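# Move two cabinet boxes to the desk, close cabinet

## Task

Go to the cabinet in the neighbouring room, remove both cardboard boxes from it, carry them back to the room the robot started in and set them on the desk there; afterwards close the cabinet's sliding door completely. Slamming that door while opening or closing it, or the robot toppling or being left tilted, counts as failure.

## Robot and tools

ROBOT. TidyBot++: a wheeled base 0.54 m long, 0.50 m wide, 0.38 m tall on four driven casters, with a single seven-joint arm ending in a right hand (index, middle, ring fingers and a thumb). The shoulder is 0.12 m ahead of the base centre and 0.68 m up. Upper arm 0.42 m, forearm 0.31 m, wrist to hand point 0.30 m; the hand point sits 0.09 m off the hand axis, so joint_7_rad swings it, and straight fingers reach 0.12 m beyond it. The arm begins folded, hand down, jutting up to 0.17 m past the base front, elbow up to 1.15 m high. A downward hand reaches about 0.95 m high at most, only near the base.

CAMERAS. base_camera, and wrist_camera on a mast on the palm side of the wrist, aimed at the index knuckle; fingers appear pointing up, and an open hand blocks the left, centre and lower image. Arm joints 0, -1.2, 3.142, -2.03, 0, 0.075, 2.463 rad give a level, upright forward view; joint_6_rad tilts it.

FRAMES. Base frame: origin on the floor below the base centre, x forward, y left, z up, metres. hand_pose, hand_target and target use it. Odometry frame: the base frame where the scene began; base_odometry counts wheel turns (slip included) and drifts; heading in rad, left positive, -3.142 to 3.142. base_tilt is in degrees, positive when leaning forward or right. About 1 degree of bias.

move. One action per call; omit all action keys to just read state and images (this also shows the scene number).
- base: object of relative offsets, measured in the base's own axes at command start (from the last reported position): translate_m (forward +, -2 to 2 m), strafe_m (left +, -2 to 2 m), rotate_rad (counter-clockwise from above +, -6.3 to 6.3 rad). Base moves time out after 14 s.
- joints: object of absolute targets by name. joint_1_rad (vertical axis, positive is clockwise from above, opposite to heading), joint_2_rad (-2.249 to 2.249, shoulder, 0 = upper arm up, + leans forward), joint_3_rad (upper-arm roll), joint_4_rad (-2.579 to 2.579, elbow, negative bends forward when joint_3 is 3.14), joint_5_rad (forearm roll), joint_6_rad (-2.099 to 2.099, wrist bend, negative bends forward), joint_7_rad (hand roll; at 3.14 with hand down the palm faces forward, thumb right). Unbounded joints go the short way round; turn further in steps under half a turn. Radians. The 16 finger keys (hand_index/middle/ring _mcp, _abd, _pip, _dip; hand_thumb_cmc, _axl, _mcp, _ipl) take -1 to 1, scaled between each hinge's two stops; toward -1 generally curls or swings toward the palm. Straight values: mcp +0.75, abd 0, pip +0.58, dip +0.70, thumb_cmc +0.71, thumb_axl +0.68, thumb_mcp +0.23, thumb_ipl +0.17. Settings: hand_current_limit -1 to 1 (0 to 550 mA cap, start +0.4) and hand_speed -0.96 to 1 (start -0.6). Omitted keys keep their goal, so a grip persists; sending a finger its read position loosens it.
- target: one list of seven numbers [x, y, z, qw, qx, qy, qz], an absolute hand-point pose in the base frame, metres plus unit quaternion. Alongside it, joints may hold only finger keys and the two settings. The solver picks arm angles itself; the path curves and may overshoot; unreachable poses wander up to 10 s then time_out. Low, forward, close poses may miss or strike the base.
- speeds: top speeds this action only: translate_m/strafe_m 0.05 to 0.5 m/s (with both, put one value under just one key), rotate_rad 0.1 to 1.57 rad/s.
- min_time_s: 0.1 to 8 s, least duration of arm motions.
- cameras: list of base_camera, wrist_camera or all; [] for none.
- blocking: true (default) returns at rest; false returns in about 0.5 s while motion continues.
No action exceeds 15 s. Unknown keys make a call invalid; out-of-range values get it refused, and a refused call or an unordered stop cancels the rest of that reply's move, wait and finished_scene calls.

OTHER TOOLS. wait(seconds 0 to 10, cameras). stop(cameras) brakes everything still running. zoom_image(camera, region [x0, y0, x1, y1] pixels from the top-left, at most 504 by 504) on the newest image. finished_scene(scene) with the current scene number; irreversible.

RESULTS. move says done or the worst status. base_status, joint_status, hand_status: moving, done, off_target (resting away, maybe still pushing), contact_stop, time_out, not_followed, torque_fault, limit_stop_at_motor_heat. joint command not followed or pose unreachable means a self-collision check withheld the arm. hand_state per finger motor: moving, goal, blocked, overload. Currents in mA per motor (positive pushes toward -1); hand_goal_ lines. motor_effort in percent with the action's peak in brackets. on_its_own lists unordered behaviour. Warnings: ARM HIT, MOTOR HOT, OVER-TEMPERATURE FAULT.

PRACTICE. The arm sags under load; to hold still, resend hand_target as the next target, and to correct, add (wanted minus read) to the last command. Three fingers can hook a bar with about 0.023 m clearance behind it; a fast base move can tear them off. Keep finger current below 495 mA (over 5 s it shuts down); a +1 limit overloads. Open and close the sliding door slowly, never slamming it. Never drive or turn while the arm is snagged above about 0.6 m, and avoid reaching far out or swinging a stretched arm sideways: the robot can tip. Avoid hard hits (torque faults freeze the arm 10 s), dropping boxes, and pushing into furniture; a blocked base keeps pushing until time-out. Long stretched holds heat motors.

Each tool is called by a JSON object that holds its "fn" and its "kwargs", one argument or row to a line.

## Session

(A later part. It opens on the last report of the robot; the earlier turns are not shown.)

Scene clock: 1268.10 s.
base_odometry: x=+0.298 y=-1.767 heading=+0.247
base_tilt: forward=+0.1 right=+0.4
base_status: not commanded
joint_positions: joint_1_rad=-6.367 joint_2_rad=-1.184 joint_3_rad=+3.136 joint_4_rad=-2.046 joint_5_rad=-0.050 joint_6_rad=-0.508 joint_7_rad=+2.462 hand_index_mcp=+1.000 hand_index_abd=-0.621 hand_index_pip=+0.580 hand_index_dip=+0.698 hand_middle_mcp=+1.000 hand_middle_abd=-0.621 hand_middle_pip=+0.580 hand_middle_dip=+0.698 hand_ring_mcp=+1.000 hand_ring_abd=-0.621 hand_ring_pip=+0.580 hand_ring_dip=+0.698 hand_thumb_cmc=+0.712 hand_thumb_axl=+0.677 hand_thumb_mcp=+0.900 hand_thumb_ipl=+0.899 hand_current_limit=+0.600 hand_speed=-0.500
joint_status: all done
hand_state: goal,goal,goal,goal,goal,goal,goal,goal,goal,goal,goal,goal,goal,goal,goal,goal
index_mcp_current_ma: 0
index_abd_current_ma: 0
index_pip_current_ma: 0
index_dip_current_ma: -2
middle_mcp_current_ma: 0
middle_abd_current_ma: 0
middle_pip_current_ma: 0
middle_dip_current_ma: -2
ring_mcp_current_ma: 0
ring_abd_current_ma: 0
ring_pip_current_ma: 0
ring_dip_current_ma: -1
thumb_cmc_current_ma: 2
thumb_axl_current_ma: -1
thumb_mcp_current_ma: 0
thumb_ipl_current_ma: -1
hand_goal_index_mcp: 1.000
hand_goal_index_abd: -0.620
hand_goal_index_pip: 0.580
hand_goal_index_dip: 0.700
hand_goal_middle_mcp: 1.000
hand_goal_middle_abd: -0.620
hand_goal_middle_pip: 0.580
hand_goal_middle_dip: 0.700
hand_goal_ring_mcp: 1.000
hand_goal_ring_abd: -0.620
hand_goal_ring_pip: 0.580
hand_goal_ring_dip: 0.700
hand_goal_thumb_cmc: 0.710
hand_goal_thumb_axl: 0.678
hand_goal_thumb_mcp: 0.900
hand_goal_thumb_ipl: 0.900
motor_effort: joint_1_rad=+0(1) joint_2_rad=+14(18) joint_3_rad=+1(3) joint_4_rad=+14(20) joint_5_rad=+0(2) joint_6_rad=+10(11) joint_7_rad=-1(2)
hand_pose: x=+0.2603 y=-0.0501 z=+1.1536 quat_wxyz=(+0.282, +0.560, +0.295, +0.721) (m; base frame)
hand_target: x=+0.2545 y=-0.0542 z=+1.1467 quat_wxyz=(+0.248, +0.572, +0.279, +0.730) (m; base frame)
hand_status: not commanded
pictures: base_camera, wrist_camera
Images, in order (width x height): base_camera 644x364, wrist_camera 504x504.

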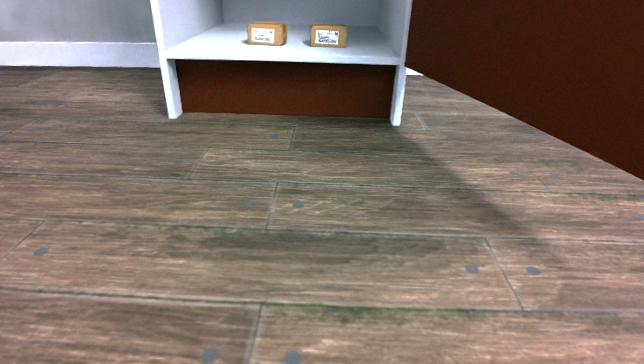

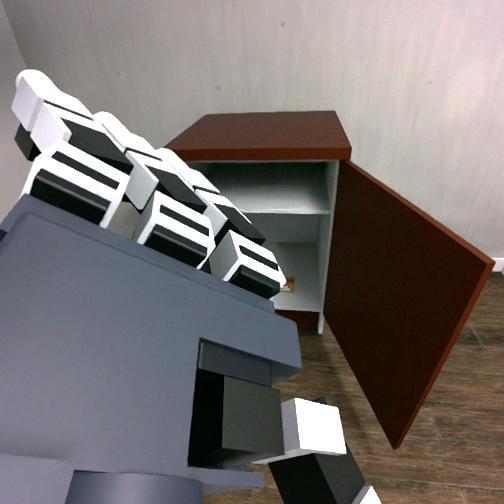

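{"fn": "move", "kwargs": {
  "joints": {"joint_1_rad":0.0,"joint_2_rad":0.0,"joint_3_rad":3.135,"joint_4_rad":-2.03,"joint_5_rad":-0.05,"joint_6_rad":0.8,"joint_7_rad":-0.07,"hand_index_abd":0,"hand_middle_abd":0,"hand_ring_abd":0,"hand_thumb_mcp":0.23,"hand_thumb_ipl":0.17},
  "min_time_s": 3
}}

{"fn": "move", "kwargs": {
  "joints": {"joint_1_rad":0.0,"joint_2_rad":1.355,"joint_3_rad":3.135,"joint_4_rad":-1.434,"joint_5_rad":-0.05,"joint_6_rad":0.946,"joint_7_rad":-0.07,"hand_thumb_cmc":-0.571},
  "min_time_s": 3,
  "cameras": ["all"]
}}

Scene clock: 1331.87 s.
move: done
base_odometry: x=+0.298 y=-1.767 heading=+0.247
base_tilt: forward=+0.2 right=+0.4
base_status: not commanded
joint_positions: joint_1_rad=-6.300 joint_2_rad=-0.016 joint_3_rad=+3.136 joint_4_rad=-2.046 joint_5_rad=-0.050 joint_6_rad=+0.752 joint_7_rad=+0.003 hand_index_mcp=+0.995 hand_index_abd=+0.001 hand_index_pip=+0.580 hand_index_dip=+0.698 hand_middle_mcp=+0.995 hand_middle_abd=+0.001 hand_middle_pip=+0.580 hand_middle_dip=+0.698 hand_ring_mcp=+0.994 hand_ring_abd=+0.001 hand_ring_pip=+0.580 hand_ring_dip=+0.698 hand_thumb_cmc=+0.703 hand_thumb_axl=+0.677 hand_thumb_mcp=+0.233 hand_thumb_ipl=+0.173 hand_current_limit=+0.600 hand_speed=-0.500
joint_status: all done
hand_state: goal,goal,goal,goal,goal,goal,goal,goal,goal,goal,goal,goal,goal,goal,goal,goal
index_mcp_current_ma: -5
index_abd_current_ma: 1
index_pip_current_ma: 0
index_dip_current_ma: -2
middle_mcp_current_ma: -6
middle_abd_current_ma: 1
middle_pip_current_ma: 0
middle_dip_current_ma: -2
ring_mcp_current_ma: -7
ring_abd_current_ma: 1
ring_pip_current_ma: 0
ring_dip_current_ma: -1
thumb_cmc_current_ma: -8
thumb_axl_current_ma: -1
thumb_mcp_current_ma: 3
thumb_ipl_current_ma: 3
hand_goal_index_mcp: 1.000
hand_goal_index_abd: 0.000
hand_goal_index_pip: 0.580
hand_goal_index_dip: 0.700
hand_goal_middle_mcp: 1.000
hand_goal_middle_abd: 0.000
hand_goal_middle_pip: 0.580
hand_goal_middle_dip: 0.700
hand_goal_ring_mcp: 1.000
hand_goal_ring_abd: 0.000
hand_goal_ring_pip: 0.580
hand_goal_ring_dip: 0.700
hand_goal_thumb_cmc: 0.710
hand_goal_thumb_axl: 0.678
hand_goal_thumb_mcp: 0.230
hand_goal_thumb_ipl: 0.170
motor_effort: joint_1_rad=+0(2) joint_2_rad=-16(18) joint_3_rad=+1(3) joint_4_rad=+16(19) joint_5_rad=+0(1) joint_6_rad=+10(11) joint_7_rad=-1(2)
hand_pose: x=+0.7071 y=+0.0298 z=+0.9697 quat_wxyz=(-0.576, +0.410, -0.434, +0.559) (m; base frame)
hand_target: x=+0.7130 y=+0.0259 z=+0.9867 quat_wxyz=(-0.602, +0.377, -0.437, +0.552) (m; base frame)
hand_status: not commanded
pictures: none

Scene clock: 1335.43 s.
move: done
base_odometry: x=+0.298 y=-1.767 heading=+0.247
base_tilt: forward=+0.2 right=+0.4
base_status: not commanded
joint_positions: joint_1_rad=-6.300 joint_2_rad=+1.322 joint_3_rad=+3.136 joint_4_rad=-1.451 joint_5_rad=-0.050 joint_6_rad=+0.900 joint_7_rad=+0.001 hand_index_mcp=+0.992 hand_index_abd=+0.001 hand_index_pip=+0.580 hand_index_dip=+0.698 hand_middle_mcp=+0.992 hand_middle_abd=+0.001 hand_middle_pip=+0.580 hand_middle_dip=+0.698 hand_ring_mcp=+0.991 hand_ring_abd=+0.001 hand_ring_pip=+0.580 hand_ring_dip=+0.698 hand_thumb_cmc=-0.569 hand_thumb_axl=+0.677 hand_thumb_mcp=+0.231 hand_thumb_ipl=+0.172 hand_current_limit=+0.600 hand_speed=-0.500
joint_status: all done
hand_state: goal,goal,goal,goal,goal,goal,goal,goal,goal,goal,goal,goal,goal,goal,goal,goal
index_mcp_current_ma: -10
index_abd_current_ma: 1
index_pip_current_ma: 0
index_dip_current_ma: -2
middle_mcp_current_ma: -11
middle_abd_current_ma: 1
middle_pip_current_ma: 0
middle_dip_current_ma: -2
ring_mcp_current_ma: -13
ring_abd_current_ma: 1
ring_pip_current_ma: 0
ring_dip_current_ma: -1
thumb_cmc_current_ma: 1
thumb_axl_current_ma: -1
thumb_mcp_current_ma: 0
thumb_ipl_current_ma: 2
hand_goal_index_mcp: 1.000
hand_goal_index_abd: 0.000
hand_goal_index_pip: 0.580
hand_goal_index_dip: 0.700
hand_goal_middle_mcp: 1.000
hand_goal_middle_abd: 0.000
hand_goal_middle_pip: 0.580
hand_goal_middle_dip: 0.700
hand_goal_ring_mcp: 1.000
hand_goal_ring_abd: 0.000
hand_goal_ring_pip: 0.580
hand_goal_ring_dip: 0.700
hand_goal_thumb_cmc: -0.570
hand_goal_thumb_axl: 0.678
hand_goal_thumb_mcp: 0.230
hand_goal_thumb_ipl: 0.170
motor_effort: joint_1_rad=+0(1) joint_2_rad=-38(42) joint_3_rad=-1(2) joint_4_rad=+9(18) joint_5_rad=+0(1) joint_6_rad=+10(11) joint_7_rad=+0(2)
hand_pose: x=+0.9028 y=+0.0308 z=+0.3215 quat_wxyz=(-0.419, +0.557, -0.582, +0.418) (m; base frame)
hand_target: x=+0.9076 y=+0.0236 z=+0.3163 quat_wxyz=(-0.439, +0.525, -0.600, +0.415) (m; base frame)
hand_status: not commanded
pictures: base_camera, wrist_camera
Images, in order (width x height): base_camera 644x364, wrist_camera 504x504.

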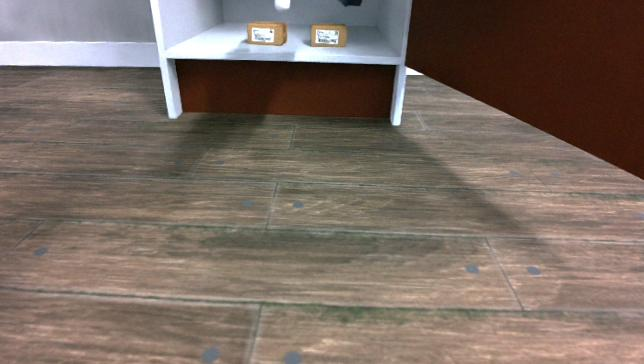

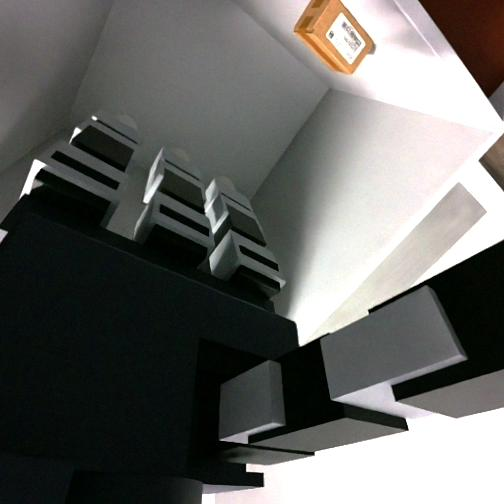

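{"fn": "move", "kwargs": {
  "base": {"translate_m":0.36,"strafe_m":-0.038},
  "speeds": {"translate_m":0.15},
  "joints": {"hand_index_mcp":0.065,"hand_index_pip":0.361,"hand_index_dip":0.483,"hand_middle_mcp":0.065,"hand_middle_pip":0.361,"hand_middle_dip":0.483,"hand_ring_mcp":0.75},
  "cameras": ["all"]
}}

Scene clock: 1355.60 s.
move: done
base_odometry: x=+0.657 y=-1.716 heading=+0.247
base_tilt: forward=+0.2 right=+0.4
base_status: done
joint_positions: joint_1_rad=-6.298 joint_2_rad=+1.322 joint_3_rad=+3.136 joint_4_rad=-1.446 joint_5_rad=-0.050 joint_6_rad=+0.903 joint_7_rad=+0.001 hand_index_mcp=+0.064 hand_index_abd=+0.001 hand_index_pip=+0.363 hand_index_dip=+0.487 hand_middle_mcp=+0.064 hand_middle_abd=+0.001 hand_middle_pip=+0.363 hand_middle_dip=+0.487 hand_ring_mcp=+0.741 hand_ring_abd=+0.001 hand_ring_pip=+0.580 hand_ring_dip=+0.698 hand_thumb_cmc=-0.569 hand_thumb_axl=+0.677 hand_thumb_mcp=+0.230 hand_thumb_ipl=+0.172 hand_current_limit=+0.600 hand_speed=-0.500
joint_status: all done
hand_state: goal,goal,goal,goal,goal,goal,goal,goal,goal,goal,goal,goal,goal,goal,goal,goal
index_mcp_current_ma: -2
index_abd_current_ma: 1
index_pip_current_ma: 0
index_dip_current_ma: 2
middle_mcp_current_ma: -2
middle_abd_current_ma: 1
middle_pip_current_ma: 0
middle_dip_current_ma: 2
ring_mcp_current_ma: -12
ring_abd_current_ma: 1
ring_pip_current_ma: 0
ring_dip_current_ma: -1
thumb_cmc_current_ma: 1
thumb_axl_current_ma: -1
thumb_mcp_current_ma: 0
thumb_ipl_current_ma: 2
hand_goal_index_mcp: 0.066
hand_goal_index_abd: 0.000
hand_goal_index_pip: 0.362
hand_goal_index_dip: 0.484
hand_goal_middle_mcp: 0.066
hand_goal_middle_abd: 0.000
hand_goal_middle_pip: 0.362
hand_goal_middle_dip: 0.484
hand_goal_ring_mcp: 0.750
hand_goal_ring_abd: 0.000
hand_goal_ring_pip: 0.580
hand_goal_ring_dip: 0.700
hand_goal_thumb_cmc: -0.570
hand_goal_thumb_axl: 0.678
hand_goal_thumb_mcp: 0.230
hand_goal_thumb_ipl: 0.170
motor_effort: joint_1_rad=+0(1) joint_2_rad=-39(40) joint_3_rad=-1(1) joint_4_rad=+9(10) joint_5_rad=+0(0) joint_6_rad=+10(10) joint_7_rad=+0(1)
hand_pose: x=+0.9057 y=+0.0296 z=+0.3241 quat_wxyz=(-0.421, +0.555, -0.581, +0.421) (m; base frame)
hand_target: x=+0.9076 y=+0.0236 z=+0.3163 quat_wxyz=(-0.439, +0.525, -0.600, +0.415) (m; base frame)
hand_status: not commanded
pictures: base_camera, wrist_camera
Images, in order (width x height): base_camera 644x364, wrist_camera 504x504.

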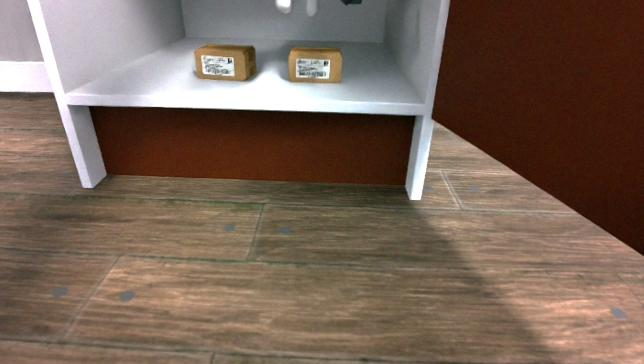

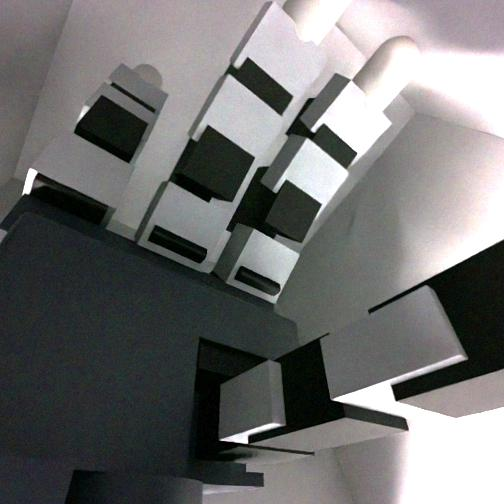

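{"fn": "zoom_image", "kwargs": {
  "camera": "base_camera",
  "region": [180, 0, 380, 110]
}}

Scaled by 2.520.

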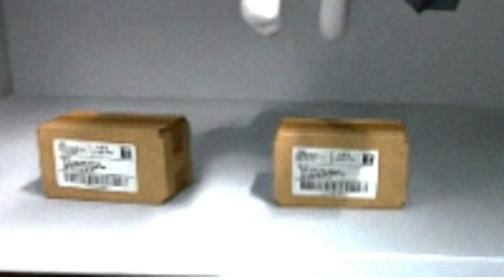

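{"fn": "move", "kwargs": {
  "base": {"translate_m":0.12,"strafe_m":-0.028},
  "speeds": {"translate_m":0.1},
  "cameras": ["all"]
}}

{"fn": "zoom_image", "kwargs": {
  "camera": "base_camera",
  "region": [180, 0, 420, 130]
}}

Scene clock: 1377.20 s.
move: done
base_odometry: x=+0.780 y=-1.713 heading=+0.247
base_tilt: forward=+0.2 right=+0.4
base_status: done
joint_positions: joint_1_rad=-6.296 joint_2_rad=+1.322 joint_3_rad=+3.136 joint_4_rad=-1.444 joint_5_rad=-0.050 joint_6_rad=+0.903 joint_7_rad=+0.001 hand_index_mcp=+0.064 hand_index_abd=+0.001 hand_index_pip=+0.363 hand_index_dip=+0.487 hand_middle_mcp=+0.063 hand_middle_abd=+0.001 hand_middle_pip=+0.363 hand_middle_dip=+0.487 hand_ring_mcp=+0.741 hand_ring_abd=+0.001 hand_ring_pip=+0.580 hand_ring_dip=+0.698 hand_thumb_cmc=-0.569 hand_thumb_axl=+0.677 hand_thumb_mcp=+0.230 hand_thumb_ipl=+0.172 hand_current_limit=+0.600 hand_speed=-0.500
joint_status: not commanded
hand_state: goal,goal,goal,goal,goal,goal,goal,goal,goal,goal,goal,goal,goal,goal,goal,goal
index_mcp_current_ma: -2
index_abd_current_ma: 1
index_pip_current_ma: 0
index_dip_current_ma: 2
middle_mcp_current_ma: -2
middle_abd_current_ma: 1
middle_pip_current_ma: 0
middle_dip_current_ma: 2
ring_mcp_current_ma: -12
ring_abd_current_ma: 1
ring_pip_current_ma: 0
ring_dip_current_ma: -1
thumb_cmc_current_ma: 1
thumb_axl_current_ma: -1
thumb_mcp_current_ma: 0
thumb_ipl_current_ma: 2
hand_goal_index_mcp: 0.066
hand_goal_index_abd: 0.000
hand_goal_index_pip: 0.362
hand_goal_index_dip: 0.484
hand_goal_middle_mcp: 0.066
hand_goal_middle_abd: 0.000
hand_goal_middle_pip: 0.362
hand_goal_middle_dip: 0.484
hand_goal_ring_mcp: 0.750
hand_goal_ring_abd: 0.000
hand_goal_ring_pip: 0.580
hand_goal_ring_dip: 0.700
hand_goal_thumb_cmc: -0.570
hand_goal_thumb_axl: 0.678
hand_goal_thumb_mcp: 0.230
hand_goal_thumb_ipl: 0.170
motor_effort: joint_1_rad=+0(2) joint_2_rad=-39(40) joint_3_rad=+0(1) joint_4_rad=+9(11) joint_5_rad=+0(0) joint_6_rad=+9(10) joint_7_rad=-1(1)
hand_pose: x=+0.9065 y=+0.0280 z=+0.3248 quat_wxyz=(-0.421, +0.554, -0.581, +0.422) (m; base frame)
hand_target: x=+0.9076 y=+0.0236 z=+0.3163 quat_wxyz=(-0.439, +0.525, -0.600, +0.415) (m; base frame)
hand_status: not commanded
pictures: base_camera, wrist_camera
Images, in order (width x height): base_camera 644x364, wrist_camera 504x504.

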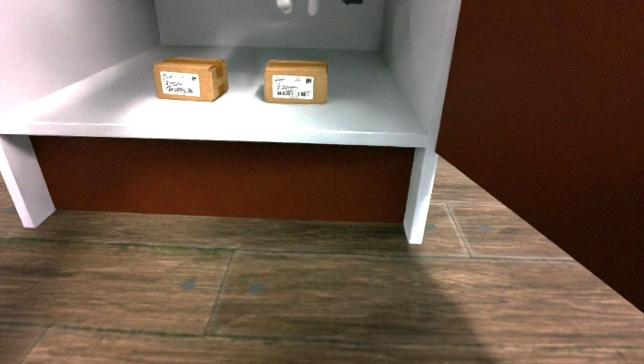

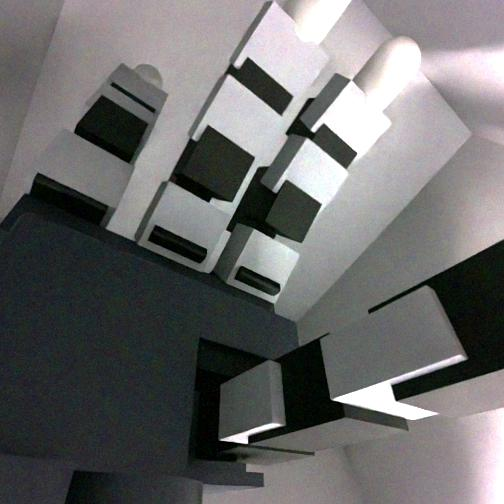

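Scaled by 2.100.

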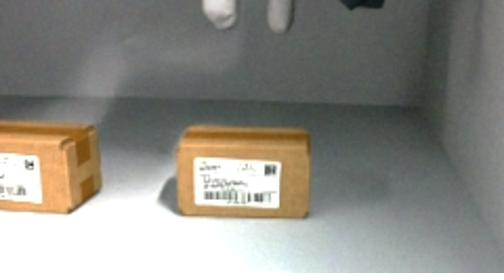

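{"fn": "move", "kwargs": {
  "joints": {"joint_2_rad":1.442,"joint_4_rad":-1.341,"joint_6_rad":0.970},
  "min_time_s": 2,
  "cameras": ["base_camera"]
}}

{"fn": "zoom_image", "kwargs": {
  "camera": "base_camera",
  "region": [180, 0, 420, 130]
}}

Scene clock: 1414.13 s.
move: done
base_odometry: x=+0.780 y=-1.713 heading=+0.247
base_tilt: forward=+0.2 right=+0.4
base_status: not commanded
joint_positions: joint_1_rad=-6.296 joint_2_rad=+1.394 joint_3_rad=+3.136 joint_4_rad=-1.359 joint_5_rad=-0.050 joint_6_rad=+0.923 joint_7_rad=+0.001 hand_index_mcp=+0.064 hand_index_abd=+0.001 hand_index_pip=+0.363 hand_index_dip=+0.487 hand_middle_mcp=+0.063 hand_middle_abd=+0.001 hand_middle_pip=+0.363 hand_middle_dip=+0.487 hand_ring_mcp=+0.741 hand_ring_abd=+0.001 hand_ring_pip=+0.580 hand_ring_dip=+0.698 hand_thumb_cmc=-0.569 hand_thumb_axl=+0.677 hand_thumb_mcp=+0.230 hand_thumb_ipl=+0.172 hand_current_limit=+0.600 hand_speed=-0.500
joint_status: all done
hand_state: goal,goal,goal,goal,goal,goal,goal,goal,goal,goal,goal,goal,goal,goal,goal,goal
index_mcp_current_ma: -2
index_abd_current_ma: 1
index_pip_current_ma: 0
index_dip_current_ma: 2
middle_mcp_current_ma: -2
middle_abd_current_ma: 1
middle_pip_current_ma: 0
middle_dip_current_ma: 2
ring_mcp_current_ma: -12
ring_abd_current_ma: 1
ring_pip_current_ma: 0
ring_dip_current_ma: -1
thumb_cmc_current_ma: 1
thumb_axl_current_ma: -1
thumb_mcp_current_ma: 0
thumb_ipl_current_ma: 2
hand_goal_index_mcp: 0.066
hand_goal_index_abd: 0.000
hand_goal_index_pip: 0.362
hand_goal_index_dip: 0.484
hand_goal_middle_mcp: 0.066
hand_goal_middle_abd: 0.000
hand_goal_middle_pip: 0.362
hand_goal_middle_dip: 0.484
hand_goal_ring_mcp: 0.750
hand_goal_ring_abd: 0.000
hand_goal_ring_pip: 0.580
hand_goal_ring_dip: 0.700
hand_goal_thumb_cmc: -0.570
hand_goal_thumb_axl: 0.678
hand_goal_thumb_mcp: 0.230
hand_goal_thumb_ipl: 0.170
motor_effort: joint_1_rad=+0(1) joint_2_rad=-39(40) joint_3_rad=+0(1) joint_4_rad=+9(11) joint_5_rad=+0(0) joint_6_rad=+9(10) joint_7_rad=-1(1)
hand_pose: x=+0.9222 y=+0.0278 z=+0.3056 quat_wxyz=(-0.431, +0.546, -0.575, +0.431) (m; base frame)
hand_target: x=+0.9204 y=+0.0231 z=+0.2890 quat_wxyz=(-0.448, +0.518, -0.593, +0.424) (m; base frame)
hand_status: not commanded
pictures: base_camera
Images, in order (width x height): base_camera 644x364.

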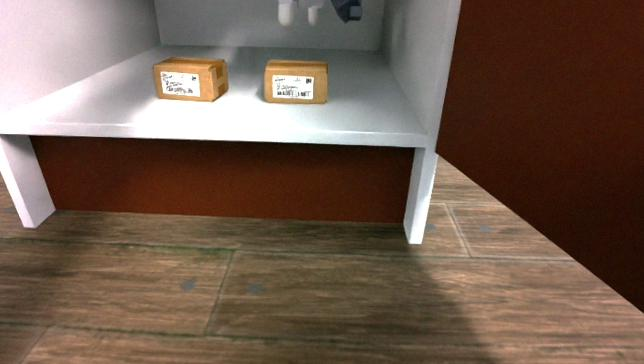

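Scaled by 2.100.

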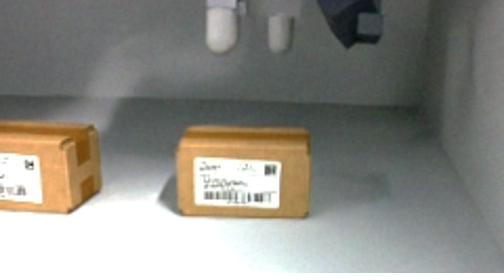

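{"fn": "move", "kwargs": {
  "base": {"translate_m":-0.09},
  "speeds": {"translate_m":0.15},
  "joints": {"hand_index_mcp":0.75,"hand_middle_mcp":0.75}
}}

{"fn": "move", "kwargs": {
  "joints": {"joint_2_rad":1.605,"joint_4_rad":-1.205,"joint_6_rad":0.990},
  "min_time_s": 3,
  "cameras": ["all"]
}}

{"fn": "zoom_image", "kwargs": {
  "camera": "base_camera",
  "region": [180, 0, 420, 130]
}}

Scene clock: 1439.70 s.
move: off_target
base_odometry: x=+0.693 y=-1.735 heading=+0.247
base_tilt: forward=+0.2 right=+0.4
base_status: done
joint_positions: joint_1_rad=-6.295 joint_2_rad=+1.397 joint_3_rad=+3.136 joint_4_rad=-1.354 joint_5_rad=-0.050 joint_6_rad=+0.926 joint_7_rad=+0.001 hand_index_mcp=+0.730 hand_index_abd=+0.001 hand_index_pip=+0.362 hand_index_dip=+0.487 hand_middle_mcp=+0.729 hand_middle_abd=+0.001 hand_middle_pip=+0.362 hand_middle_dip=+0.487 hand_ring_mcp=+0.741 hand_ring_abd=+0.001 hand_ring_pip=+0.580 hand_ring_dip=+0.698 hand_thumb_cmc=-0.569 hand_thumb_axl=+0.677 hand_thumb_mcp=+0.230 hand_thumb_ipl=+0.172 hand_current_limit=+0.600 hand_speed=-0.500
joint_status: hand_middle_mcp off_target (ended at +0.729, target +0.750); the others done
hand_state: goal,goal,goal,goal,blocked,goal,goal,goal,goal,goal,goal,goal,goal,goal,goal,goal
index_mcp_current_ma: -35
index_abd_current_ma: 1
index_pip_current_ma: 0
index_dip_current_ma: 2
middle_mcp_current_ma: -38
middle_abd_current_ma: 1
middle_pip_current_ma: 0
middle_dip_current_ma: 2
ring_mcp_current_ma: -12
ring_abd_current_ma: 1
ring_pip_current_ma: 0
ring_dip_current_ma: -1
thumb_cmc_current_ma: 1
thumb_axl_current_ma: -1
thumb_mcp_current_ma: 0
thumb_ipl_current_ma: 2
hand_goal_index_mcp: 0.750
hand_goal_index_abd: 0.000
hand_goal_index_pip: 0.362
hand_goal_index_dip: 0.484
hand_goal_middle_mcp: 0.750
hand_goal_middle_abd: 0.000
hand_goal_middle_pip: 0.362
hand_goal_middle_dip: 0.484
hand_goal_ring_mcp: 0.750
hand_goal_ring_abd: 0.000
hand_goal_ring_pip: 0.580
hand_goal_ring_dip: 0.700
hand_goal_thumb_cmc: -0.570
hand_goal_thumb_axl: 0.678
hand_goal_thumb_mcp: 0.230
hand_goal_thumb_ipl: 0.170
motor_effort: joint_1_rad=+0(1) joint_2_rad=-39(40) joint_3_rad=-1(1) joint_4_rad=+9(11) joint_5_rad=+0(0) joint_6_rad=+9(10) joint_7_rad=-1(1)
hand_pose: x=+0.9238 y=+0.0271 z=+0.3060 quat_wxyz=(-0.432, +0.545, -0.574, +0.433) (m; base frame)
hand_target: x=+0.9204 y=+0.0231 z=+0.2890 quat_wxyz=(-0.448, +0.518, -0.593, +0.424) (m; base frame)
hand_status: not commanded
pictures: none

Scene clock: 1442.97 s.
move: done
base_odometry: x=+0.693 y=-1.735 heading=+0.247
base_tilt: forward=+0.2 right=+0.4
base_status: not commanded
joint_positions: joint_1_rad=-6.295 joint_2_rad=+1.558 joint_3_rad=+3.136 joint_4_rad=-1.223 joint_5_rad=-0.050 joint_6_rad=+0.943 joint_7_rad=+0.001 hand_index_mcp=+0.730 hand_index_abd=+0.001 hand_index_pip=+0.362 hand_index_dip=+0.487 hand_middle_mcp=+0.729 hand_middle_abd=+0.001 hand_middle_pip=+0.362 hand_middle_dip=+0.487 hand_ring_mcp=+0.741 hand_ring_abd=+0.001 hand_ring_pip=+0.580 hand_ring_dip=+0.698 hand_thumb_cmc=-0.569 hand_thumb_axl=+0.677 hand_thumb_mcp=+0.230 hand_thumb_ipl=+0.172 hand_current_limit=+0.600 hand_speed=-0.500
joint_status: all done
hand_state: goal,goal,goal,goal,blocked,goal,goal,goal,goal,goal,goal,goal,goal,goal,goal,goal
index_mcp_current_ma: -35
index_abd_current_ma: 1
index_pip_current_ma: 0
index_dip_current_ma: 2
middle_mcp_current_ma: -38
middle_abd_current_ma: 1
middle_pip_current_ma: 0
middle_dip_current_ma: 2
ring_mcp_current_ma: -12
ring_abd_current_ma: 1
ring_pip_current_ma: 0
ring_dip_current_ma: -1
thumb_cmc_current_ma: 1
thumb_axl_current_ma: -1
thumb_mcp_current_ma: 0
thumb_ipl_current_ma: 2
hand_goal_index_mcp: 0.750
hand_goal_index_abd: 0.000
hand_goal_index_pip: 0.362
hand_goal_index_dip: 0.484
hand_goal_middle_mcp: 0.750
hand_goal_middle_abd: 0.000
hand_goal_middle_pip: 0.362
hand_goal_middle_dip: 0.484
hand_goal_ring_mcp: 0.750
hand_goal_ring_abd: 0.000
hand_goal_ring_pip: 0.580
hand_goal_ring_dip: 0.700
hand_goal_thumb_cmc: -0.570
hand_goal_thumb_axl: 0.678
hand_goal_thumb_mcp: 0.230
hand_goal_thumb_ipl: 0.170
motor_effort: joint_1_rad=+0(1) joint_2_rad=-40(41) joint_3_rad=+0(2) joint_4_rad=+9(11) joint_5_rad=+0(0) joint_6_rad=+10(11) joint_7_rad=+0(1)
hand_pose: x=+0.9194 y=+0.0265 z=+0.2318 quat_wxyz=(-0.428, +0.548, -0.577, +0.430) (m; base frame)
hand_target: x=+0.9146 y=+0.0225 z=+0.2158 quat_wxyz=(-0.445, +0.519, -0.595, +0.422) (m; base frame)
hand_status: not commanded
pictures: base_camera, wrist_camera
Images, in order (width x height): base_camera 644x364, wrist_camera 504x504.

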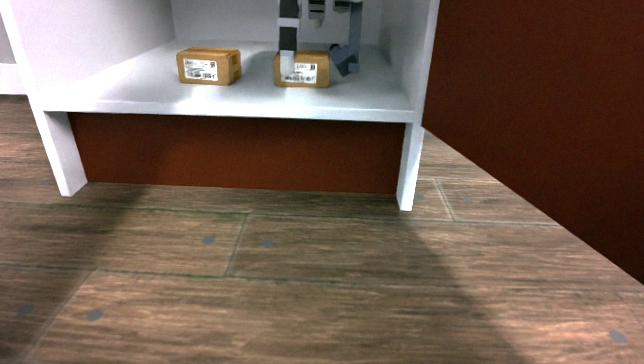

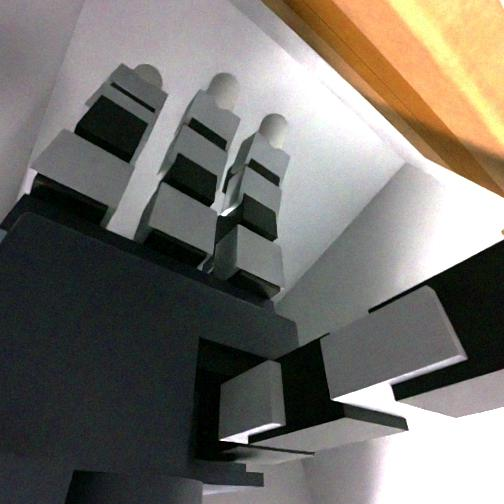

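Scaled by 2.100.

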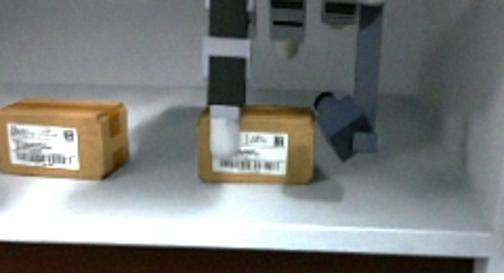

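{"fn": "zoom_image", "kwargs": {
  "camera": "wrist_camera",
  "region": [252, 0, 504, 252]
}}

Scaled by 2.000 from the camera's 504x504 image, which has a finer 720x720 frame.

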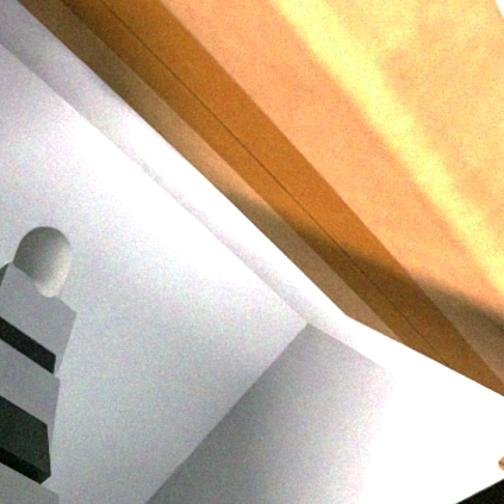

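{"fn": "move", "kwargs": {
  "joints": {"joint_2_rad":1.656,"joint_4_rad":-1.150,"joint_6_rad":0.990,"hand_index_pip":0.23,"hand_index_dip":0.352,"hand_middle_pip":0.23,"hand_middle_dip":0.352},
  "min_time_s": 2
}}

{"fn": "move", "kwargs": {
  "base": {"translate_m":0.025},
  "speeds": {"translate_m":0.08},
  "cameras": ["all"]
}}

{"fn": "zoom_image", "kwargs": {
  "camera": "base_camera",
  "region": [180, 0, 420, 130]
}}

{"fn": "zoom_image", "kwargs": {
  "camera": "wrist_camera",
  "region": [252, 0, 504, 252]
}}

Scene clock: 1497.60 s.
move: done
base_odometry: x=+0.693 y=-1.735 heading=+0.247
base_tilt: forward=+0.2 right=+0.4
base_status: not commanded
joint_positions: joint_1_rad=-6.295 joint_2_rad=+1.607 joint_3_rad=+3.136 joint_4_rad=-1.169 joint_5_rad=-0.050 joint_6_rad=+0.944 joint_7_rad=+0.001 hand_index_mcp=+0.731 hand_index_abd=+0.001 hand_index_pip=+0.231 hand_index_dip=+0.355 hand_middle_mcp=+0.730 hand_middle_abd=+0.001 hand_middle_pip=+0.231 hand_middle_dip=+0.355 hand_ring_mcp=+0.741 hand_ring_abd=+0.001 hand_ring_pip=+0.580 hand_ring_dip=+0.698 hand_thumb_cmc=-0.569 hand_thumb_axl=+0.677 hand_thumb_mcp=+0.230 hand_thumb_ipl=+0.172 hand_current_limit=+0.600 hand_speed=-0.500
joint_status: all done
hand_state: goal,goal,goal,goal,blocked,goal,goal,goal,goal,goal,goal,goal,goal,goal,goal,goal
index_mcp_current_ma: -34
index_abd_current_ma: 1
index_pip_current_ma: 0
index_dip_current_ma: 2
middle_mcp_current_ma: -37
middle_abd_current_ma: 1
middle_pip_current_ma: 0
middle_dip_current_ma: 2
ring_mcp_current_ma: -12
ring_abd_current_ma: 1
ring_pip_current_ma: 0
ring_dip_current_ma: -1
thumb_cmc_current_ma: 1
thumb_axl_current_ma: -1
thumb_mcp_current_ma: 0
thumb_ipl_current_ma: 2
hand_goal_index_mcp: 0.750
hand_goal_index_abd: 0.000
hand_goal_index_pip: 0.230
hand_goal_index_dip: 0.352
hand_goal_middle_mcp: 0.750
hand_goal_middle_abd: 0.000
hand_goal_middle_pip: 0.230
hand_goal_middle_dip: 0.352
hand_goal_ring_mcp: 0.750
hand_goal_ring_abd: 0.000
hand_goal_ring_pip: 0.580
hand_goal_ring_dip: 0.700
hand_goal_thumb_cmc: -0.570
hand_goal_thumb_axl: 0.678
hand_goal_thumb_mcp: 0.230
hand_goal_thumb_ipl: 0.170
motor_effort: joint_1_rad=+0(1) joint_2_rad=-39(41) joint_3_rad=+0(1) joint_4_rad=+9(11) joint_5_rad=+0(0) joint_6_rad=+9(11) joint_7_rad=+0(1)
hand_pose: x=+0.9217 y=+0.0264 z=+0.2132 quat_wxyz=(-0.429, +0.546, -0.575, +0.431) (m; base frame)
hand_target: x=+0.9151 y=+0.0223 z=+0.1959 quat_wxyz=(-0.446, +0.518, -0.594, +0.424) (m; base frame)
hand_status: not commanded
pictures: none

Scene clock: 1498.43 s.
move: done
base_odometry: x=+0.717 y=-1.729 heading=+0.247
base_tilt: forward=+0.2 right=+0.4
base_status: done
joint_positions: joint_1_rad=-6.295 joint_2_rad=+1.611 joint_3_rad=+3.136 joint_4_rad=-1.164 joint_5_rad=-0.050 joint_6_rad=+0.945 joint_7_rad=+0.001 hand_index_mcp=+0.731 hand_index_abd=+0.001 hand_index_pip=+0.231 hand_index_dip=+0.355 hand_middle_mcp=+0.730 hand_middle_abd=+0.001 hand_middle_pip=+0.231 hand_middle_dip=+0.355 hand_ring_mcp=+0.741 hand_ring_abd=+0.001 hand_ring_pip=+0.580 hand_ring_dip=+0.698 hand_thumb_cmc=-0.569 hand_thumb_axl=+0.677 hand_thumb_mcp=+0.232 hand_thumb_ipl=+0.172 hand_current_limit=+0.600 hand_speed=-0.500
joint_status: not commanded
hand_state: goal,goal,goal,goal,blocked,goal,goal,goal,goal,goal,goal,goal,goal,goal,goal,goal
index_mcp_current_ma: -34
index_abd_current_ma: 1
index_pip_current_ma: 0
index_dip_current_ma: 2
middle_mcp_current_ma: -37
middle_abd_current_ma: 1
middle_pip_current_ma: 0
middle_dip_current_ma: 2
ring_mcp_current_ma: -12
ring_abd_current_ma: 1
ring_pip_current_ma: 0
ring_dip_current_ma: -1
thumb_cmc_current_ma: 1
thumb_axl_current_ma: -1
thumb_mcp_current_ma: 1
thumb_ipl_current_ma: 2
hand_goal_index_mcp: 0.750
hand_goal_index_abd: 0.000
hand_goal_index_pip: 0.230
hand_goal_index_dip: 0.352
hand_goal_middle_mcp: 0.750
hand_goal_middle_abd: 0.000
hand_goal_middle_pip: 0.230
hand_goal_middle_dip: 0.352
hand_goal_ring_mcp: 0.750
hand_goal_ring_abd: 0.000
hand_goal_ring_pip: 0.580
hand_goal_ring_dip: 0.700
hand_goal_thumb_cmc: -0.570
hand_goal_thumb_axl: 0.678
hand_goal_thumb_mcp: 0.230
hand_goal_thumb_ipl: 0.170
motor_effort: joint_1_rad=+0(1) joint_2_rad=-40(40) joint_3_rad=+0(1) joint_4_rad=+10(10) joint_5_rad=+0(0) joint_6_rad=+10(10) joint_7_rad=-1(1)
hand_pose: x=+0.9222 y=+0.0262 z=+0.2125 quat_wxyz=(-0.430, +0.546, -0.575, +0.432) (m; base frame)
hand_target: x=+0.9151 y=+0.0223 z=+0.1959 quat_wxyz=(-0.446, +0.518, -0.594, +0.424) (m; base frame)
hand_status: not commanded
pictures: base_camera, wrist_camera
Images, in order (width x height): base_camera 644x364, wrist_camera 504x504.

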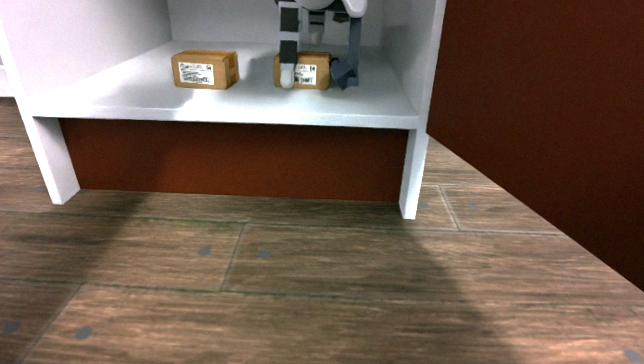

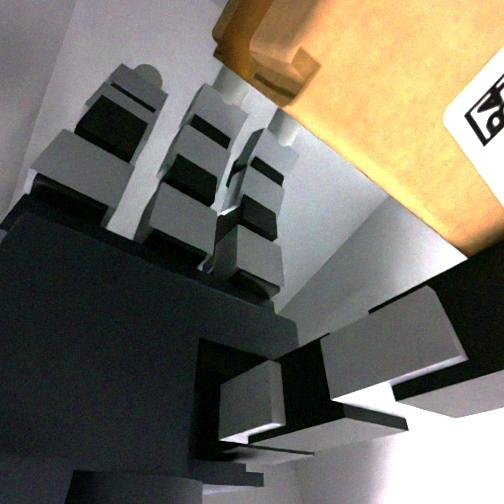

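Scaled by 2.100.

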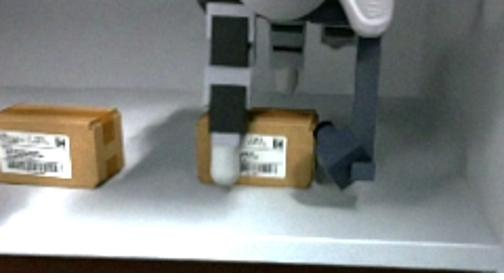

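Scaled by 2.000 from the camera's 504x504 image, which has a finer 720x720 frame.

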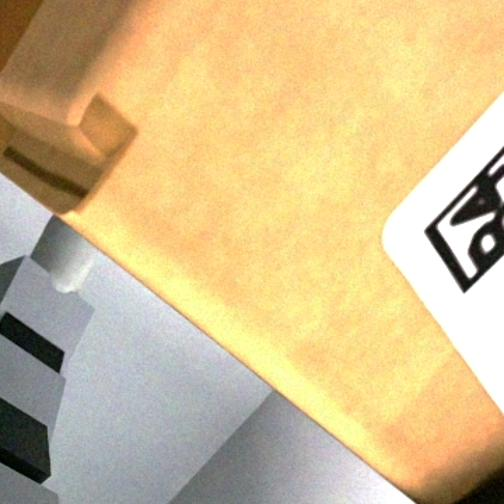

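{"fn": "move", "kwargs": {
  "base": {"translate_m":0.03},
  "speeds": {"translate_m":0.06},
  "cameras": ["all"]
}}

{"fn": "zoom_image", "kwargs": {
  "camera": "base_camera",
  "region": [180, 0, 420, 130]
}}

Scene clock: 1507.40 s.
move: done
base_odometry: x=+0.746 y=-1.722 heading=+0.247
base_tilt: forward=+0.2 right=+0.4
base_status: done
joint_positions: joint_1_rad=-6.295 joint_2_rad=+1.612 joint_3_rad=+3.136 joint_4_rad=-1.163 joint_5_rad=-0.050 joint_6_rad=+0.945 joint_7_rad=+0.001 hand_index_mcp=+0.731 hand_index_abd=+0.001 hand_index_pip=+0.231 hand_index_dip=+0.355 hand_middle_mcp=+0.730 hand_middle_abd=+0.001 hand_middle_pip=+0.231 hand_middle_dip=+0.355 hand_ring_mcp=+0.741 hand_ring_abd=+0.001 hand_ring_pip=+0.580 hand_ring_dip=+0.698 hand_thumb_cmc=-0.569 hand_thumb_axl=+0.677 hand_thumb_mcp=+0.232 hand_thumb_ipl=+0.172 hand_current_limit=+0.600 hand_speed=-0.500
joint_status: not commanded
hand_state: goal,goal,goal,goal,blocked,goal,goal,goal,goal,goal,goal,goal,goal,goal,goal,goal
index_mcp_current_ma: -33
index_abd_current_ma: 1
index_pip_current_ma: 0
index_dip_current_ma: 2
middle_mcp_current_ma: -37
middle_abd_current_ma: 1
middle_pip_current_ma: 0
middle_dip_current_ma: 2
ring_mcp_current_ma: -12
ring_abd_current_ma: 1
ring_pip_current_ma: 0
ring_dip_current_ma: -1
thumb_cmc_current_ma: 1
thumb_axl_current_ma: -1
thumb_mcp_current_ma: 2
thumb_ipl_current_ma: 2
hand_goal_index_mcp: 0.750
hand_goal_index_abd: 0.000
hand_goal_index_pip: 0.230
hand_goal_index_dip: 0.352
hand_goal_middle_mcp: 0.750
hand_goal_middle_abd: 0.000
hand_goal_middle_pip: 0.230
hand_goal_middle_dip: 0.352
hand_goal_ring_mcp: 0.750
hand_goal_ring_abd: 0.000
hand_goal_ring_pip: 0.580
hand_goal_ring_dip: 0.700
hand_goal_thumb_cmc: -0.570
hand_goal_thumb_axl: 0.678
hand_goal_thumb_mcp: 0.230
hand_goal_thumb_ipl: 0.170
motor_effort: joint_1_rad=+0(1) joint_2_rad=-40(40) joint_3_rad=+0(1) joint_4_rad=+10(11) joint_5_rad=+0(0) joint_6_rad=+10(10) joint_7_rad=-1(1)
hand_pose: x=+0.9221 y=+0.0262 z=+0.2120 quat_wxyz=(-0.430, +0.546, -0.575, +0.432) (m; base frame)
hand_target: x=+0.9151 y=+0.0223 z=+0.1959 quat_wxyz=(-0.446, +0.518, -0.594, +0.424) (m; base frame)
hand_status: not commanded
pictures: base_camera, wrist_camera
Images, in order (width x height): base_camera 644x364, wrist_camera 504x504.

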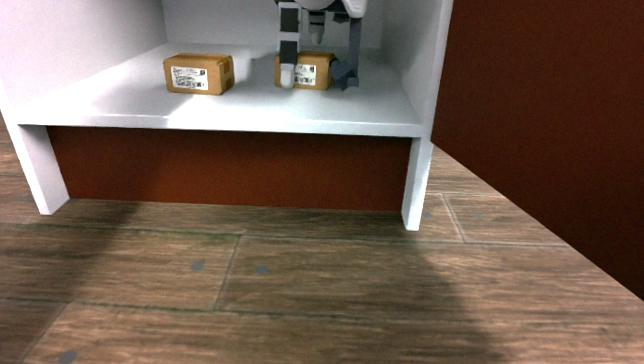

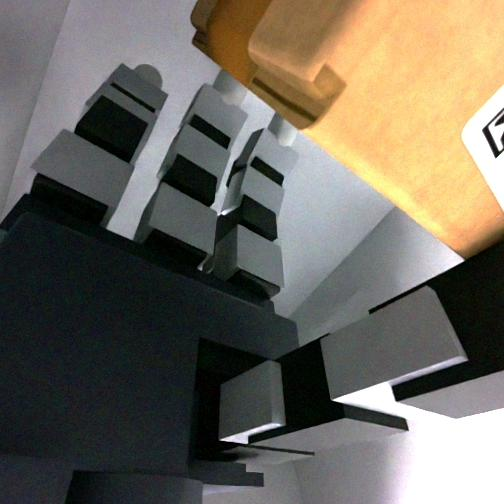

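Scaled by 2.100.

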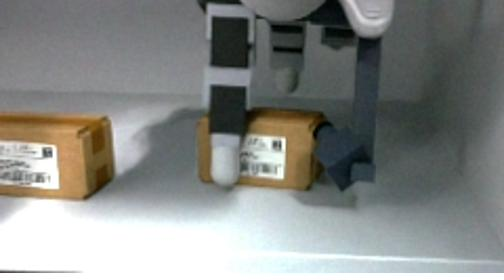

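{"fn": "move", "kwargs": {
  "base": {"translate_m":-0.008,"strafe_m":-0.012},
  "speeds": {"translate_m":0.06}
}}

{"fn": "move", "kwargs": {
  "joints": {"hand_index_mcp":-0.02,"hand_middle_mcp":-0.02},
  "cameras": ["all"]
}}

{"fn": "zoom_image", "kwargs": {
  "camera": "base_camera",
  "region": [180, 0, 420, 130]
}}

Scene clock: 1519.70 s.
move: done
base_odometry: x=+0.741 y=-1.736 heading=+0.247
base_tilt: forward=+0.1 right=+0.4
base_status: done
joint_positions: joint_1_rad=-6.286 joint_2_rad=+1.613 joint_3_rad=+3.136 joint_4_rad=-1.163 joint_5_rad=-0.050 joint_6_rad=+0.946 joint_7_rad=+0.001 hand_index_mcp=+0.731 hand_index_abd=+0.001 hand_index_pip=+0.231 hand_index_dip=+0.355 hand_middle_mcp=+0.730 hand_middle_abd=+0.001 hand_middle_pip=+0.231 hand_middle_dip=+0.355 hand_ring_mcp=+0.741 hand_ring_abd=+0.001 hand_ring_pip=+0.580 hand_ring_dip=+0.698 hand_thumb_cmc=-0.569 hand_thumb_axl=+0.677 hand_thumb_mcp=+0.231 hand_thumb_ipl=+0.172 hand_current_limit=+0.600 hand_speed=-0.500
joint_status: not commanded
hand_state: goal,goal,goal,goal,blocked,goal,goal,goal,goal,goal,goal,goal,goal,goal,goal,goal
index_mcp_current_ma: -33
index_abd_current_ma: 1
index_pip_current_ma: 0
index_dip_current_ma: 2
middle_mcp_current_ma: -37
middle_abd_current_ma: 1
middle_pip_current_ma: 0
middle_dip_current_ma: 2
ring_mcp_current_ma: -12
ring_abd_current_ma: 1
ring_pip_current_ma: 0
ring_dip_current_ma: -1
thumb_cmc_current_ma: 1
thumb_axl_current_ma: -1
thumb_mcp_current_ma: 1
thumb_ipl_current_ma: 2
hand_goal_index_mcp: 0.750
hand_goal_index_abd: 0.000
hand_goal_index_pip: 0.230
hand_goal_index_dip: 0.352
hand_goal_middle_mcp: 0.750
hand_goal_middle_abd: 0.000
hand_goal_middle_pip: 0.230
hand_goal_middle_dip: 0.352
hand_goal_ring_mcp: 0.750
hand_goal_ring_abd: 0.000
hand_goal_ring_pip: 0.580
hand_goal_ring_dip: 0.700
hand_goal_thumb_cmc: -0.570
hand_goal_thumb_axl: 0.678
hand_goal_thumb_mcp: 0.230
hand_goal_thumb_ipl: 0.170
motor_effort: joint_1_rad=+0(3) joint_2_rad=-39(40) joint_3_rad=-1(2) joint_4_rad=+10(10) joint_5_rad=+0(1) joint_6_rad=+9(10) joint_7_rad=+0(1)
hand_pose: x=+0.9223 y=+0.0193 z=+0.2117 quat_wxyz=(-0.428, +0.543, -0.577, +0.434) (m; base frame)
hand_target: x=+0.9151 y=+0.0223 z=+0.1959 quat_wxyz=(-0.446, +0.518, -0.594, +0.424) (m; base frame)
hand_status: not commanded
pictures: none

Scene clock: 1520.63 s.
move: done
base_odometry: x=+0.741 y=-1.736 heading=+0.247
base_tilt: forward=+0.2 right=+0.5
base_status: not commanded
joint_positions: joint_1_rad=-6.286 joint_2_rad=+1.613 joint_3_rad=+3.136 joint_4_rad=-1.154 joint_5_rad=-0.050 joint_6_rad=+0.961 joint_7_rad=+0.000 hand_index_mcp=-0.021 hand_index_abd=+0.001 hand_index_pip=+0.233 hand_index_dip=+0.355 hand_middle_mcp=-0.002 hand_middle_abd=+0.001 hand_middle_pip=+0.239 hand_middle_dip=+0.357 hand_ring_mcp=+0.740 hand_ring_abd=+0.001 hand_ring_pip=+0.580 hand_ring_dip=+0.698 hand_thumb_cmc=-0.569 hand_thumb_axl=+0.677 hand_thumb_mcp=+0.231 hand_thumb_ipl=+0.172 hand_current_limit=+0.600 hand_speed=-0.500
joint_status: all done
hand_state: goal,goal,goal,goal,goal,goal,goal,goal,goal,goal,goal,goal,goal,goal,goal,goal
index_mcp_current_ma: -1
index_abd_current_ma: 1
index_pip_current_ma: 2
index_dip_current_ma: 3
middle_mcp_current_ma: 32
middle_abd_current_ma: 1
middle_pip_current_ma: 12
middle_dip_current_ma: 5
ring_mcp_current_ma: -13
ring_abd_current_ma: 1
ring_pip_current_ma: 0
ring_dip_current_ma: -1
thumb_cmc_current_ma: 1
thumb_axl_current_ma: -1
thumb_mcp_current_ma: 1
thumb_ipl_current_ma: 2
hand_goal_index_mcp: -0.020
hand_goal_index_abd: 0.000
hand_goal_index_pip: 0.230
hand_goal_index_dip: 0.352
hand_goal_middle_mcp: -0.020
hand_goal_middle_abd: 0.000
hand_goal_middle_pip: 0.230
hand_goal_middle_dip: 0.352
hand_goal_ring_mcp: 0.750
hand_goal_ring_abd: 0.000
hand_goal_ring_pip: 0.580
hand_goal_ring_dip: 0.700
hand_goal_thumb_cmc: -0.570
hand_goal_thumb_axl: 0.678
hand_goal_thumb_mcp: 0.230
hand_goal_thumb_ipl: 0.170
motor_effort: joint_1_rad=+0(1) joint_2_rad=-38(40) joint_3_rad=+0(1) joint_4_rad=+8(10) joint_5_rad=+0(0) joint_6_rad=+8(10) joint_7_rad=-1(1)
hand_pose: x=+0.9286 y=+0.0191 z=+0.2192 quat_wxyz=(-0.435, +0.538, -0.572, +0.441) (m; base frame)
hand_target: x=+0.9151 y=+0.0223 z=+0.1959 quat_wxyz=(-0.446, +0.518, -0.594, +0.424) (m; base frame)
hand_status: not commanded
pictures: base_camera, wrist_camera
Images, in order (width x height): base_camera 644x364, wrist_camera 504x504.

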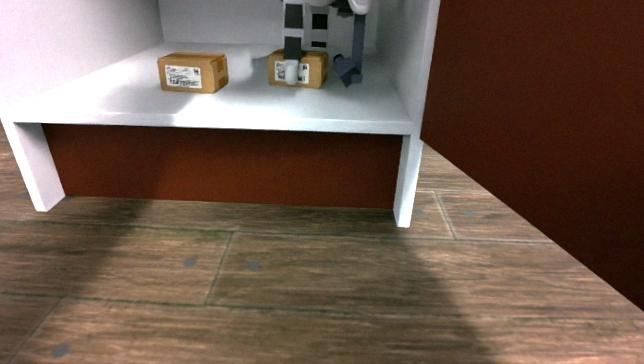

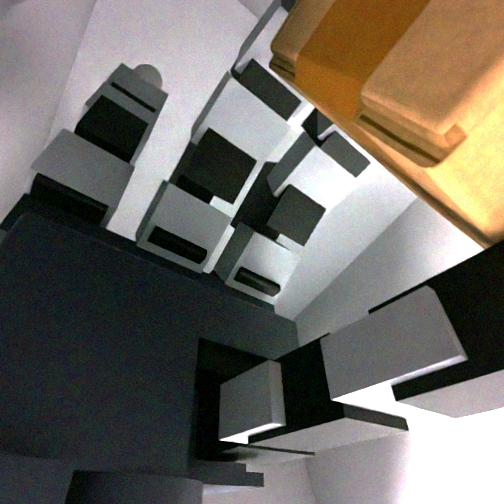

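Scaled by 2.100.

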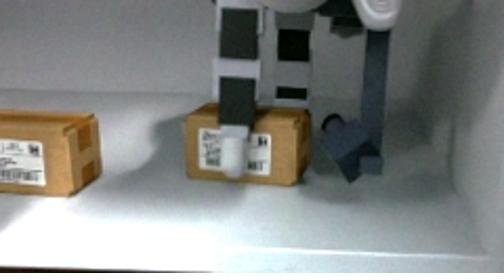

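{"fn": "move", "kwargs": {
  "joints": {"joint_2_rad":1.640},
  "min_time_s": 1
}}

{"fn": "move", "kwargs": {
  "joints": {"hand_index_mcp":-0.25,"hand_middle_mcp":-0.25},
  "cameras": ["all"]
}}

{"fn": "zoom_image", "kwargs": {
  "camera": "base_camera",
  "region": [180, 0, 420, 130]
}}

Scene clock: 1532.73 s.
move: done
base_odometry: x=+0.741 y=-1.736 heading=+0.247
base_tilt: forward=+0.2 right=+0.4
base_status: not commanded
joint_positions: joint_1_rad=-6.286 joint_2_rad=+1.613 joint_3_rad=+3.136 joint_4_rad=-1.154 joint_5_rad=-0.050 joint_6_rad=+0.961 joint_7_rad=+0.000 hand_index_mcp=-0.021 hand_index_abd=+0.001 hand_index_pip=+0.233 hand_index_dip=+0.355 hand_middle_mcp=-0.002 hand_middle_abd=+0.001 hand_middle_pip=+0.239 hand_middle_dip=+0.357 hand_ring_mcp=+0.740 hand_ring_abd=+0.001 hand_ring_pip=+0.580 hand_ring_dip=+0.698 hand_thumb_cmc=-0.569 hand_thumb_axl=+0.677 hand_thumb_mcp=+0.231 hand_thumb_ipl=+0.172 hand_current_limit=+0.600 hand_speed=-0.500
joint_status: all done
hand_state: goal,goal,goal,goal,goal,goal,goal,goal,goal,goal,goal,goal,goal,goal,goal,goal
index_mcp_current_ma: -1
index_abd_current_ma: 1
index_pip_current_ma: 2
index_dip_current_ma: 3
middle_mcp_current_ma: 32
middle_abd_current_ma: 1
middle_pip_current_ma: 12
middle_dip_current_ma: 5
ring_mcp_current_ma: -13
ring_abd_current_ma: 1
ring_pip_current_ma: 0
ring_dip_current_ma: -1
thumb_cmc_current_ma: 1
thumb_axl_current_ma: -1
thumb_mcp_current_ma: 1
thumb_ipl_current_ma: 2
hand_goal_index_mcp: -0.020
hand_goal_index_abd: 0.000
hand_goal_index_pip: 0.230
hand_goal_index_dip: 0.352
hand_goal_middle_mcp: -0.020
hand_goal_middle_abd: 0.000
hand_goal_middle_pip: 0.230
hand_goal_middle_dip: 0.352
hand_goal_ring_mcp: 0.750
hand_goal_ring_abd: 0.000
hand_goal_ring_pip: 0.580
hand_goal_ring_dip: 0.700
hand_goal_thumb_cmc: -0.570
hand_goal_thumb_axl: 0.678
hand_goal_thumb_mcp: 0.230
hand_goal_thumb_ipl: 0.170
motor_effort: joint_1_rad=+0(1) joint_2_rad=-37(38) joint_3_rad=+0(1) joint_4_rad=+9(9) joint_5_rad=+0(0) joint_6_rad=+8(9) joint_7_rad=+0(1)
hand_pose: x=+0.9286 y=+0.0191 z=+0.2192 quat_wxyz=(-0.435, +0.538, -0.572, +0.441) (m; base frame)
hand_target: x=+0.9228 y=+0.0223 z=+0.2087 quat_wxyz=(-0.451, +0.515, -0.590, +0.428) (m; base frame)
hand_status: not commanded
pictures: none

Scene clock: 1533.30 s.
move: off_target
base_odometry: x=+0.741 y=-1.736 heading=+0.247
base_tilt: forward=+0.2 right=+0.4
base_status: not commanded
joint_positions: joint_1_rad=-6.286 joint_2_rad=+1.613 joint_3_rad=+3.136 joint_4_rad=-1.154 joint_5_rad=-0.050 joint_6_rad=+0.961 joint_7_rad=+0.000 hand_index_mcp=-0.155 hand_index_abd=+0.003 hand_index_pip=+0.264 hand_index_dip=+0.367 hand_middle_mcp=-0.172 hand_middle_abd=+0.000 hand_middle_pip=+0.256 hand_middle_dip=+0.364 hand_ring_mcp=+0.740 hand_ring_abd=+0.001 hand_ring_pip=+0.580 hand_ring_dip=+0.698 hand_thumb_cmc=-0.572 hand_thumb_axl=+0.674 hand_thumb_mcp=+0.257 hand_thumb_ipl=+0.177 hand_current_limit=+0.600 hand_speed=-0.500
joint_status: hand_index_mcp off_target (ended at -0.155, target -0.250); hand_middle_mcp off_target (ended at -0.172, target -0.250)
hand_state: blocked,goal,blocked,goal,blocked,goal,blocked,goal,goal,goal,goal,goal,goal,goal,blocked,goal
index_mcp_current_ma: 314
index_abd_current_ma: 2
index_pip_current_ma: 71
index_dip_current_ma: 22
middle_mcp_current_ma: 239
middle_abd_current_ma: 0
middle_pip_current_ma: 49
middle_dip_current_ma: 17
ring_mcp_current_ma: -13
ring_abd_current_ma: 1
ring_pip_current_ma: 0
ring_dip_current_ma: -1
thumb_cmc_current_ma: -1
thumb_axl_current_ma: -4
thumb_mcp_current_ma: 74
thumb_ipl_current_ma: 12
hand_goal_index_mcp: -0.250
hand_goal_index_abd: 0.000
hand_goal_index_pip: 0.230
hand_goal_index_dip: 0.352
hand_goal_middle_mcp: -0.250
hand_goal_middle_abd: 0.000
hand_goal_middle_pip: 0.230
hand_goal_middle_dip: 0.352
hand_goal_ring_mcp: 0.750
hand_goal_ring_abd: 0.000
hand_goal_ring_pip: 0.580
hand_goal_ring_dip: 0.700
hand_goal_thumb_cmc: -0.570
hand_goal_thumb_axl: 0.678
hand_goal_thumb_mcp: 0.230
hand_goal_thumb_ipl: 0.170
motor_effort: joint_1_rad=-1(1) joint_2_rad=-38(40) joint_3_rad=+0(1) joint_4_rad=+8(10) joint_5_rad=+0(0) joint_6_rad=+8(10) joint_7_rad=+0(1)
hand_pose: x=+0.9286 y=+0.0192 z=+0.2192 quat_wxyz=(-0.435, +0.538, -0.572, +0.441) (m; base frame)
hand_target: x=+0.9228 y=+0.0223 z=+0.2087 quat_wxyz=(-0.451, +0.515, -0.590, +0.428) (m; base frame)
hand_status: not commanded
pictures: base_camera, wrist_camera
Images, in order (width x height): base_camera 644x364, wrist_camera 504x504.

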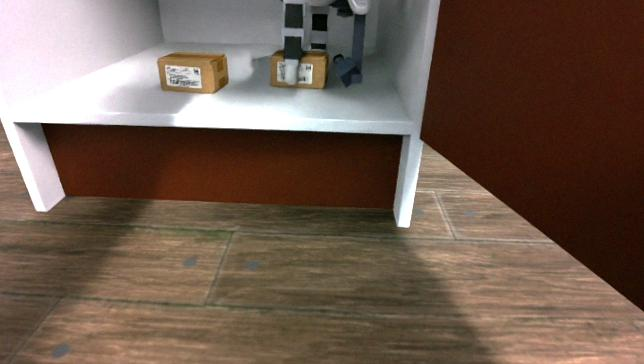

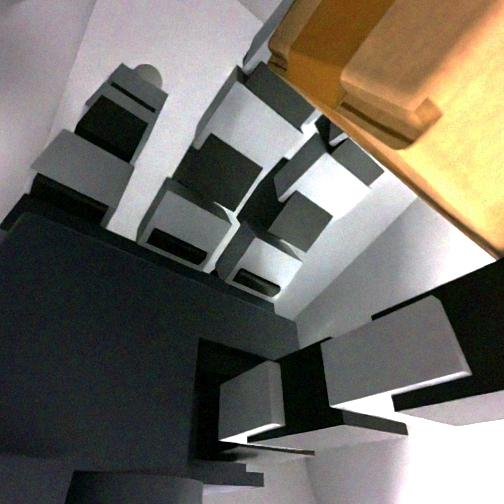

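Scaled by 2.100.

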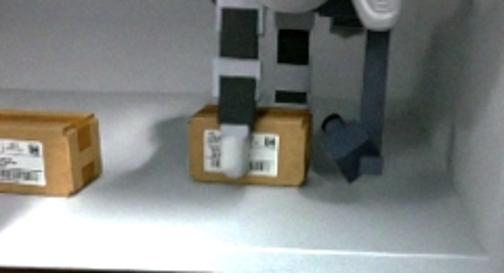

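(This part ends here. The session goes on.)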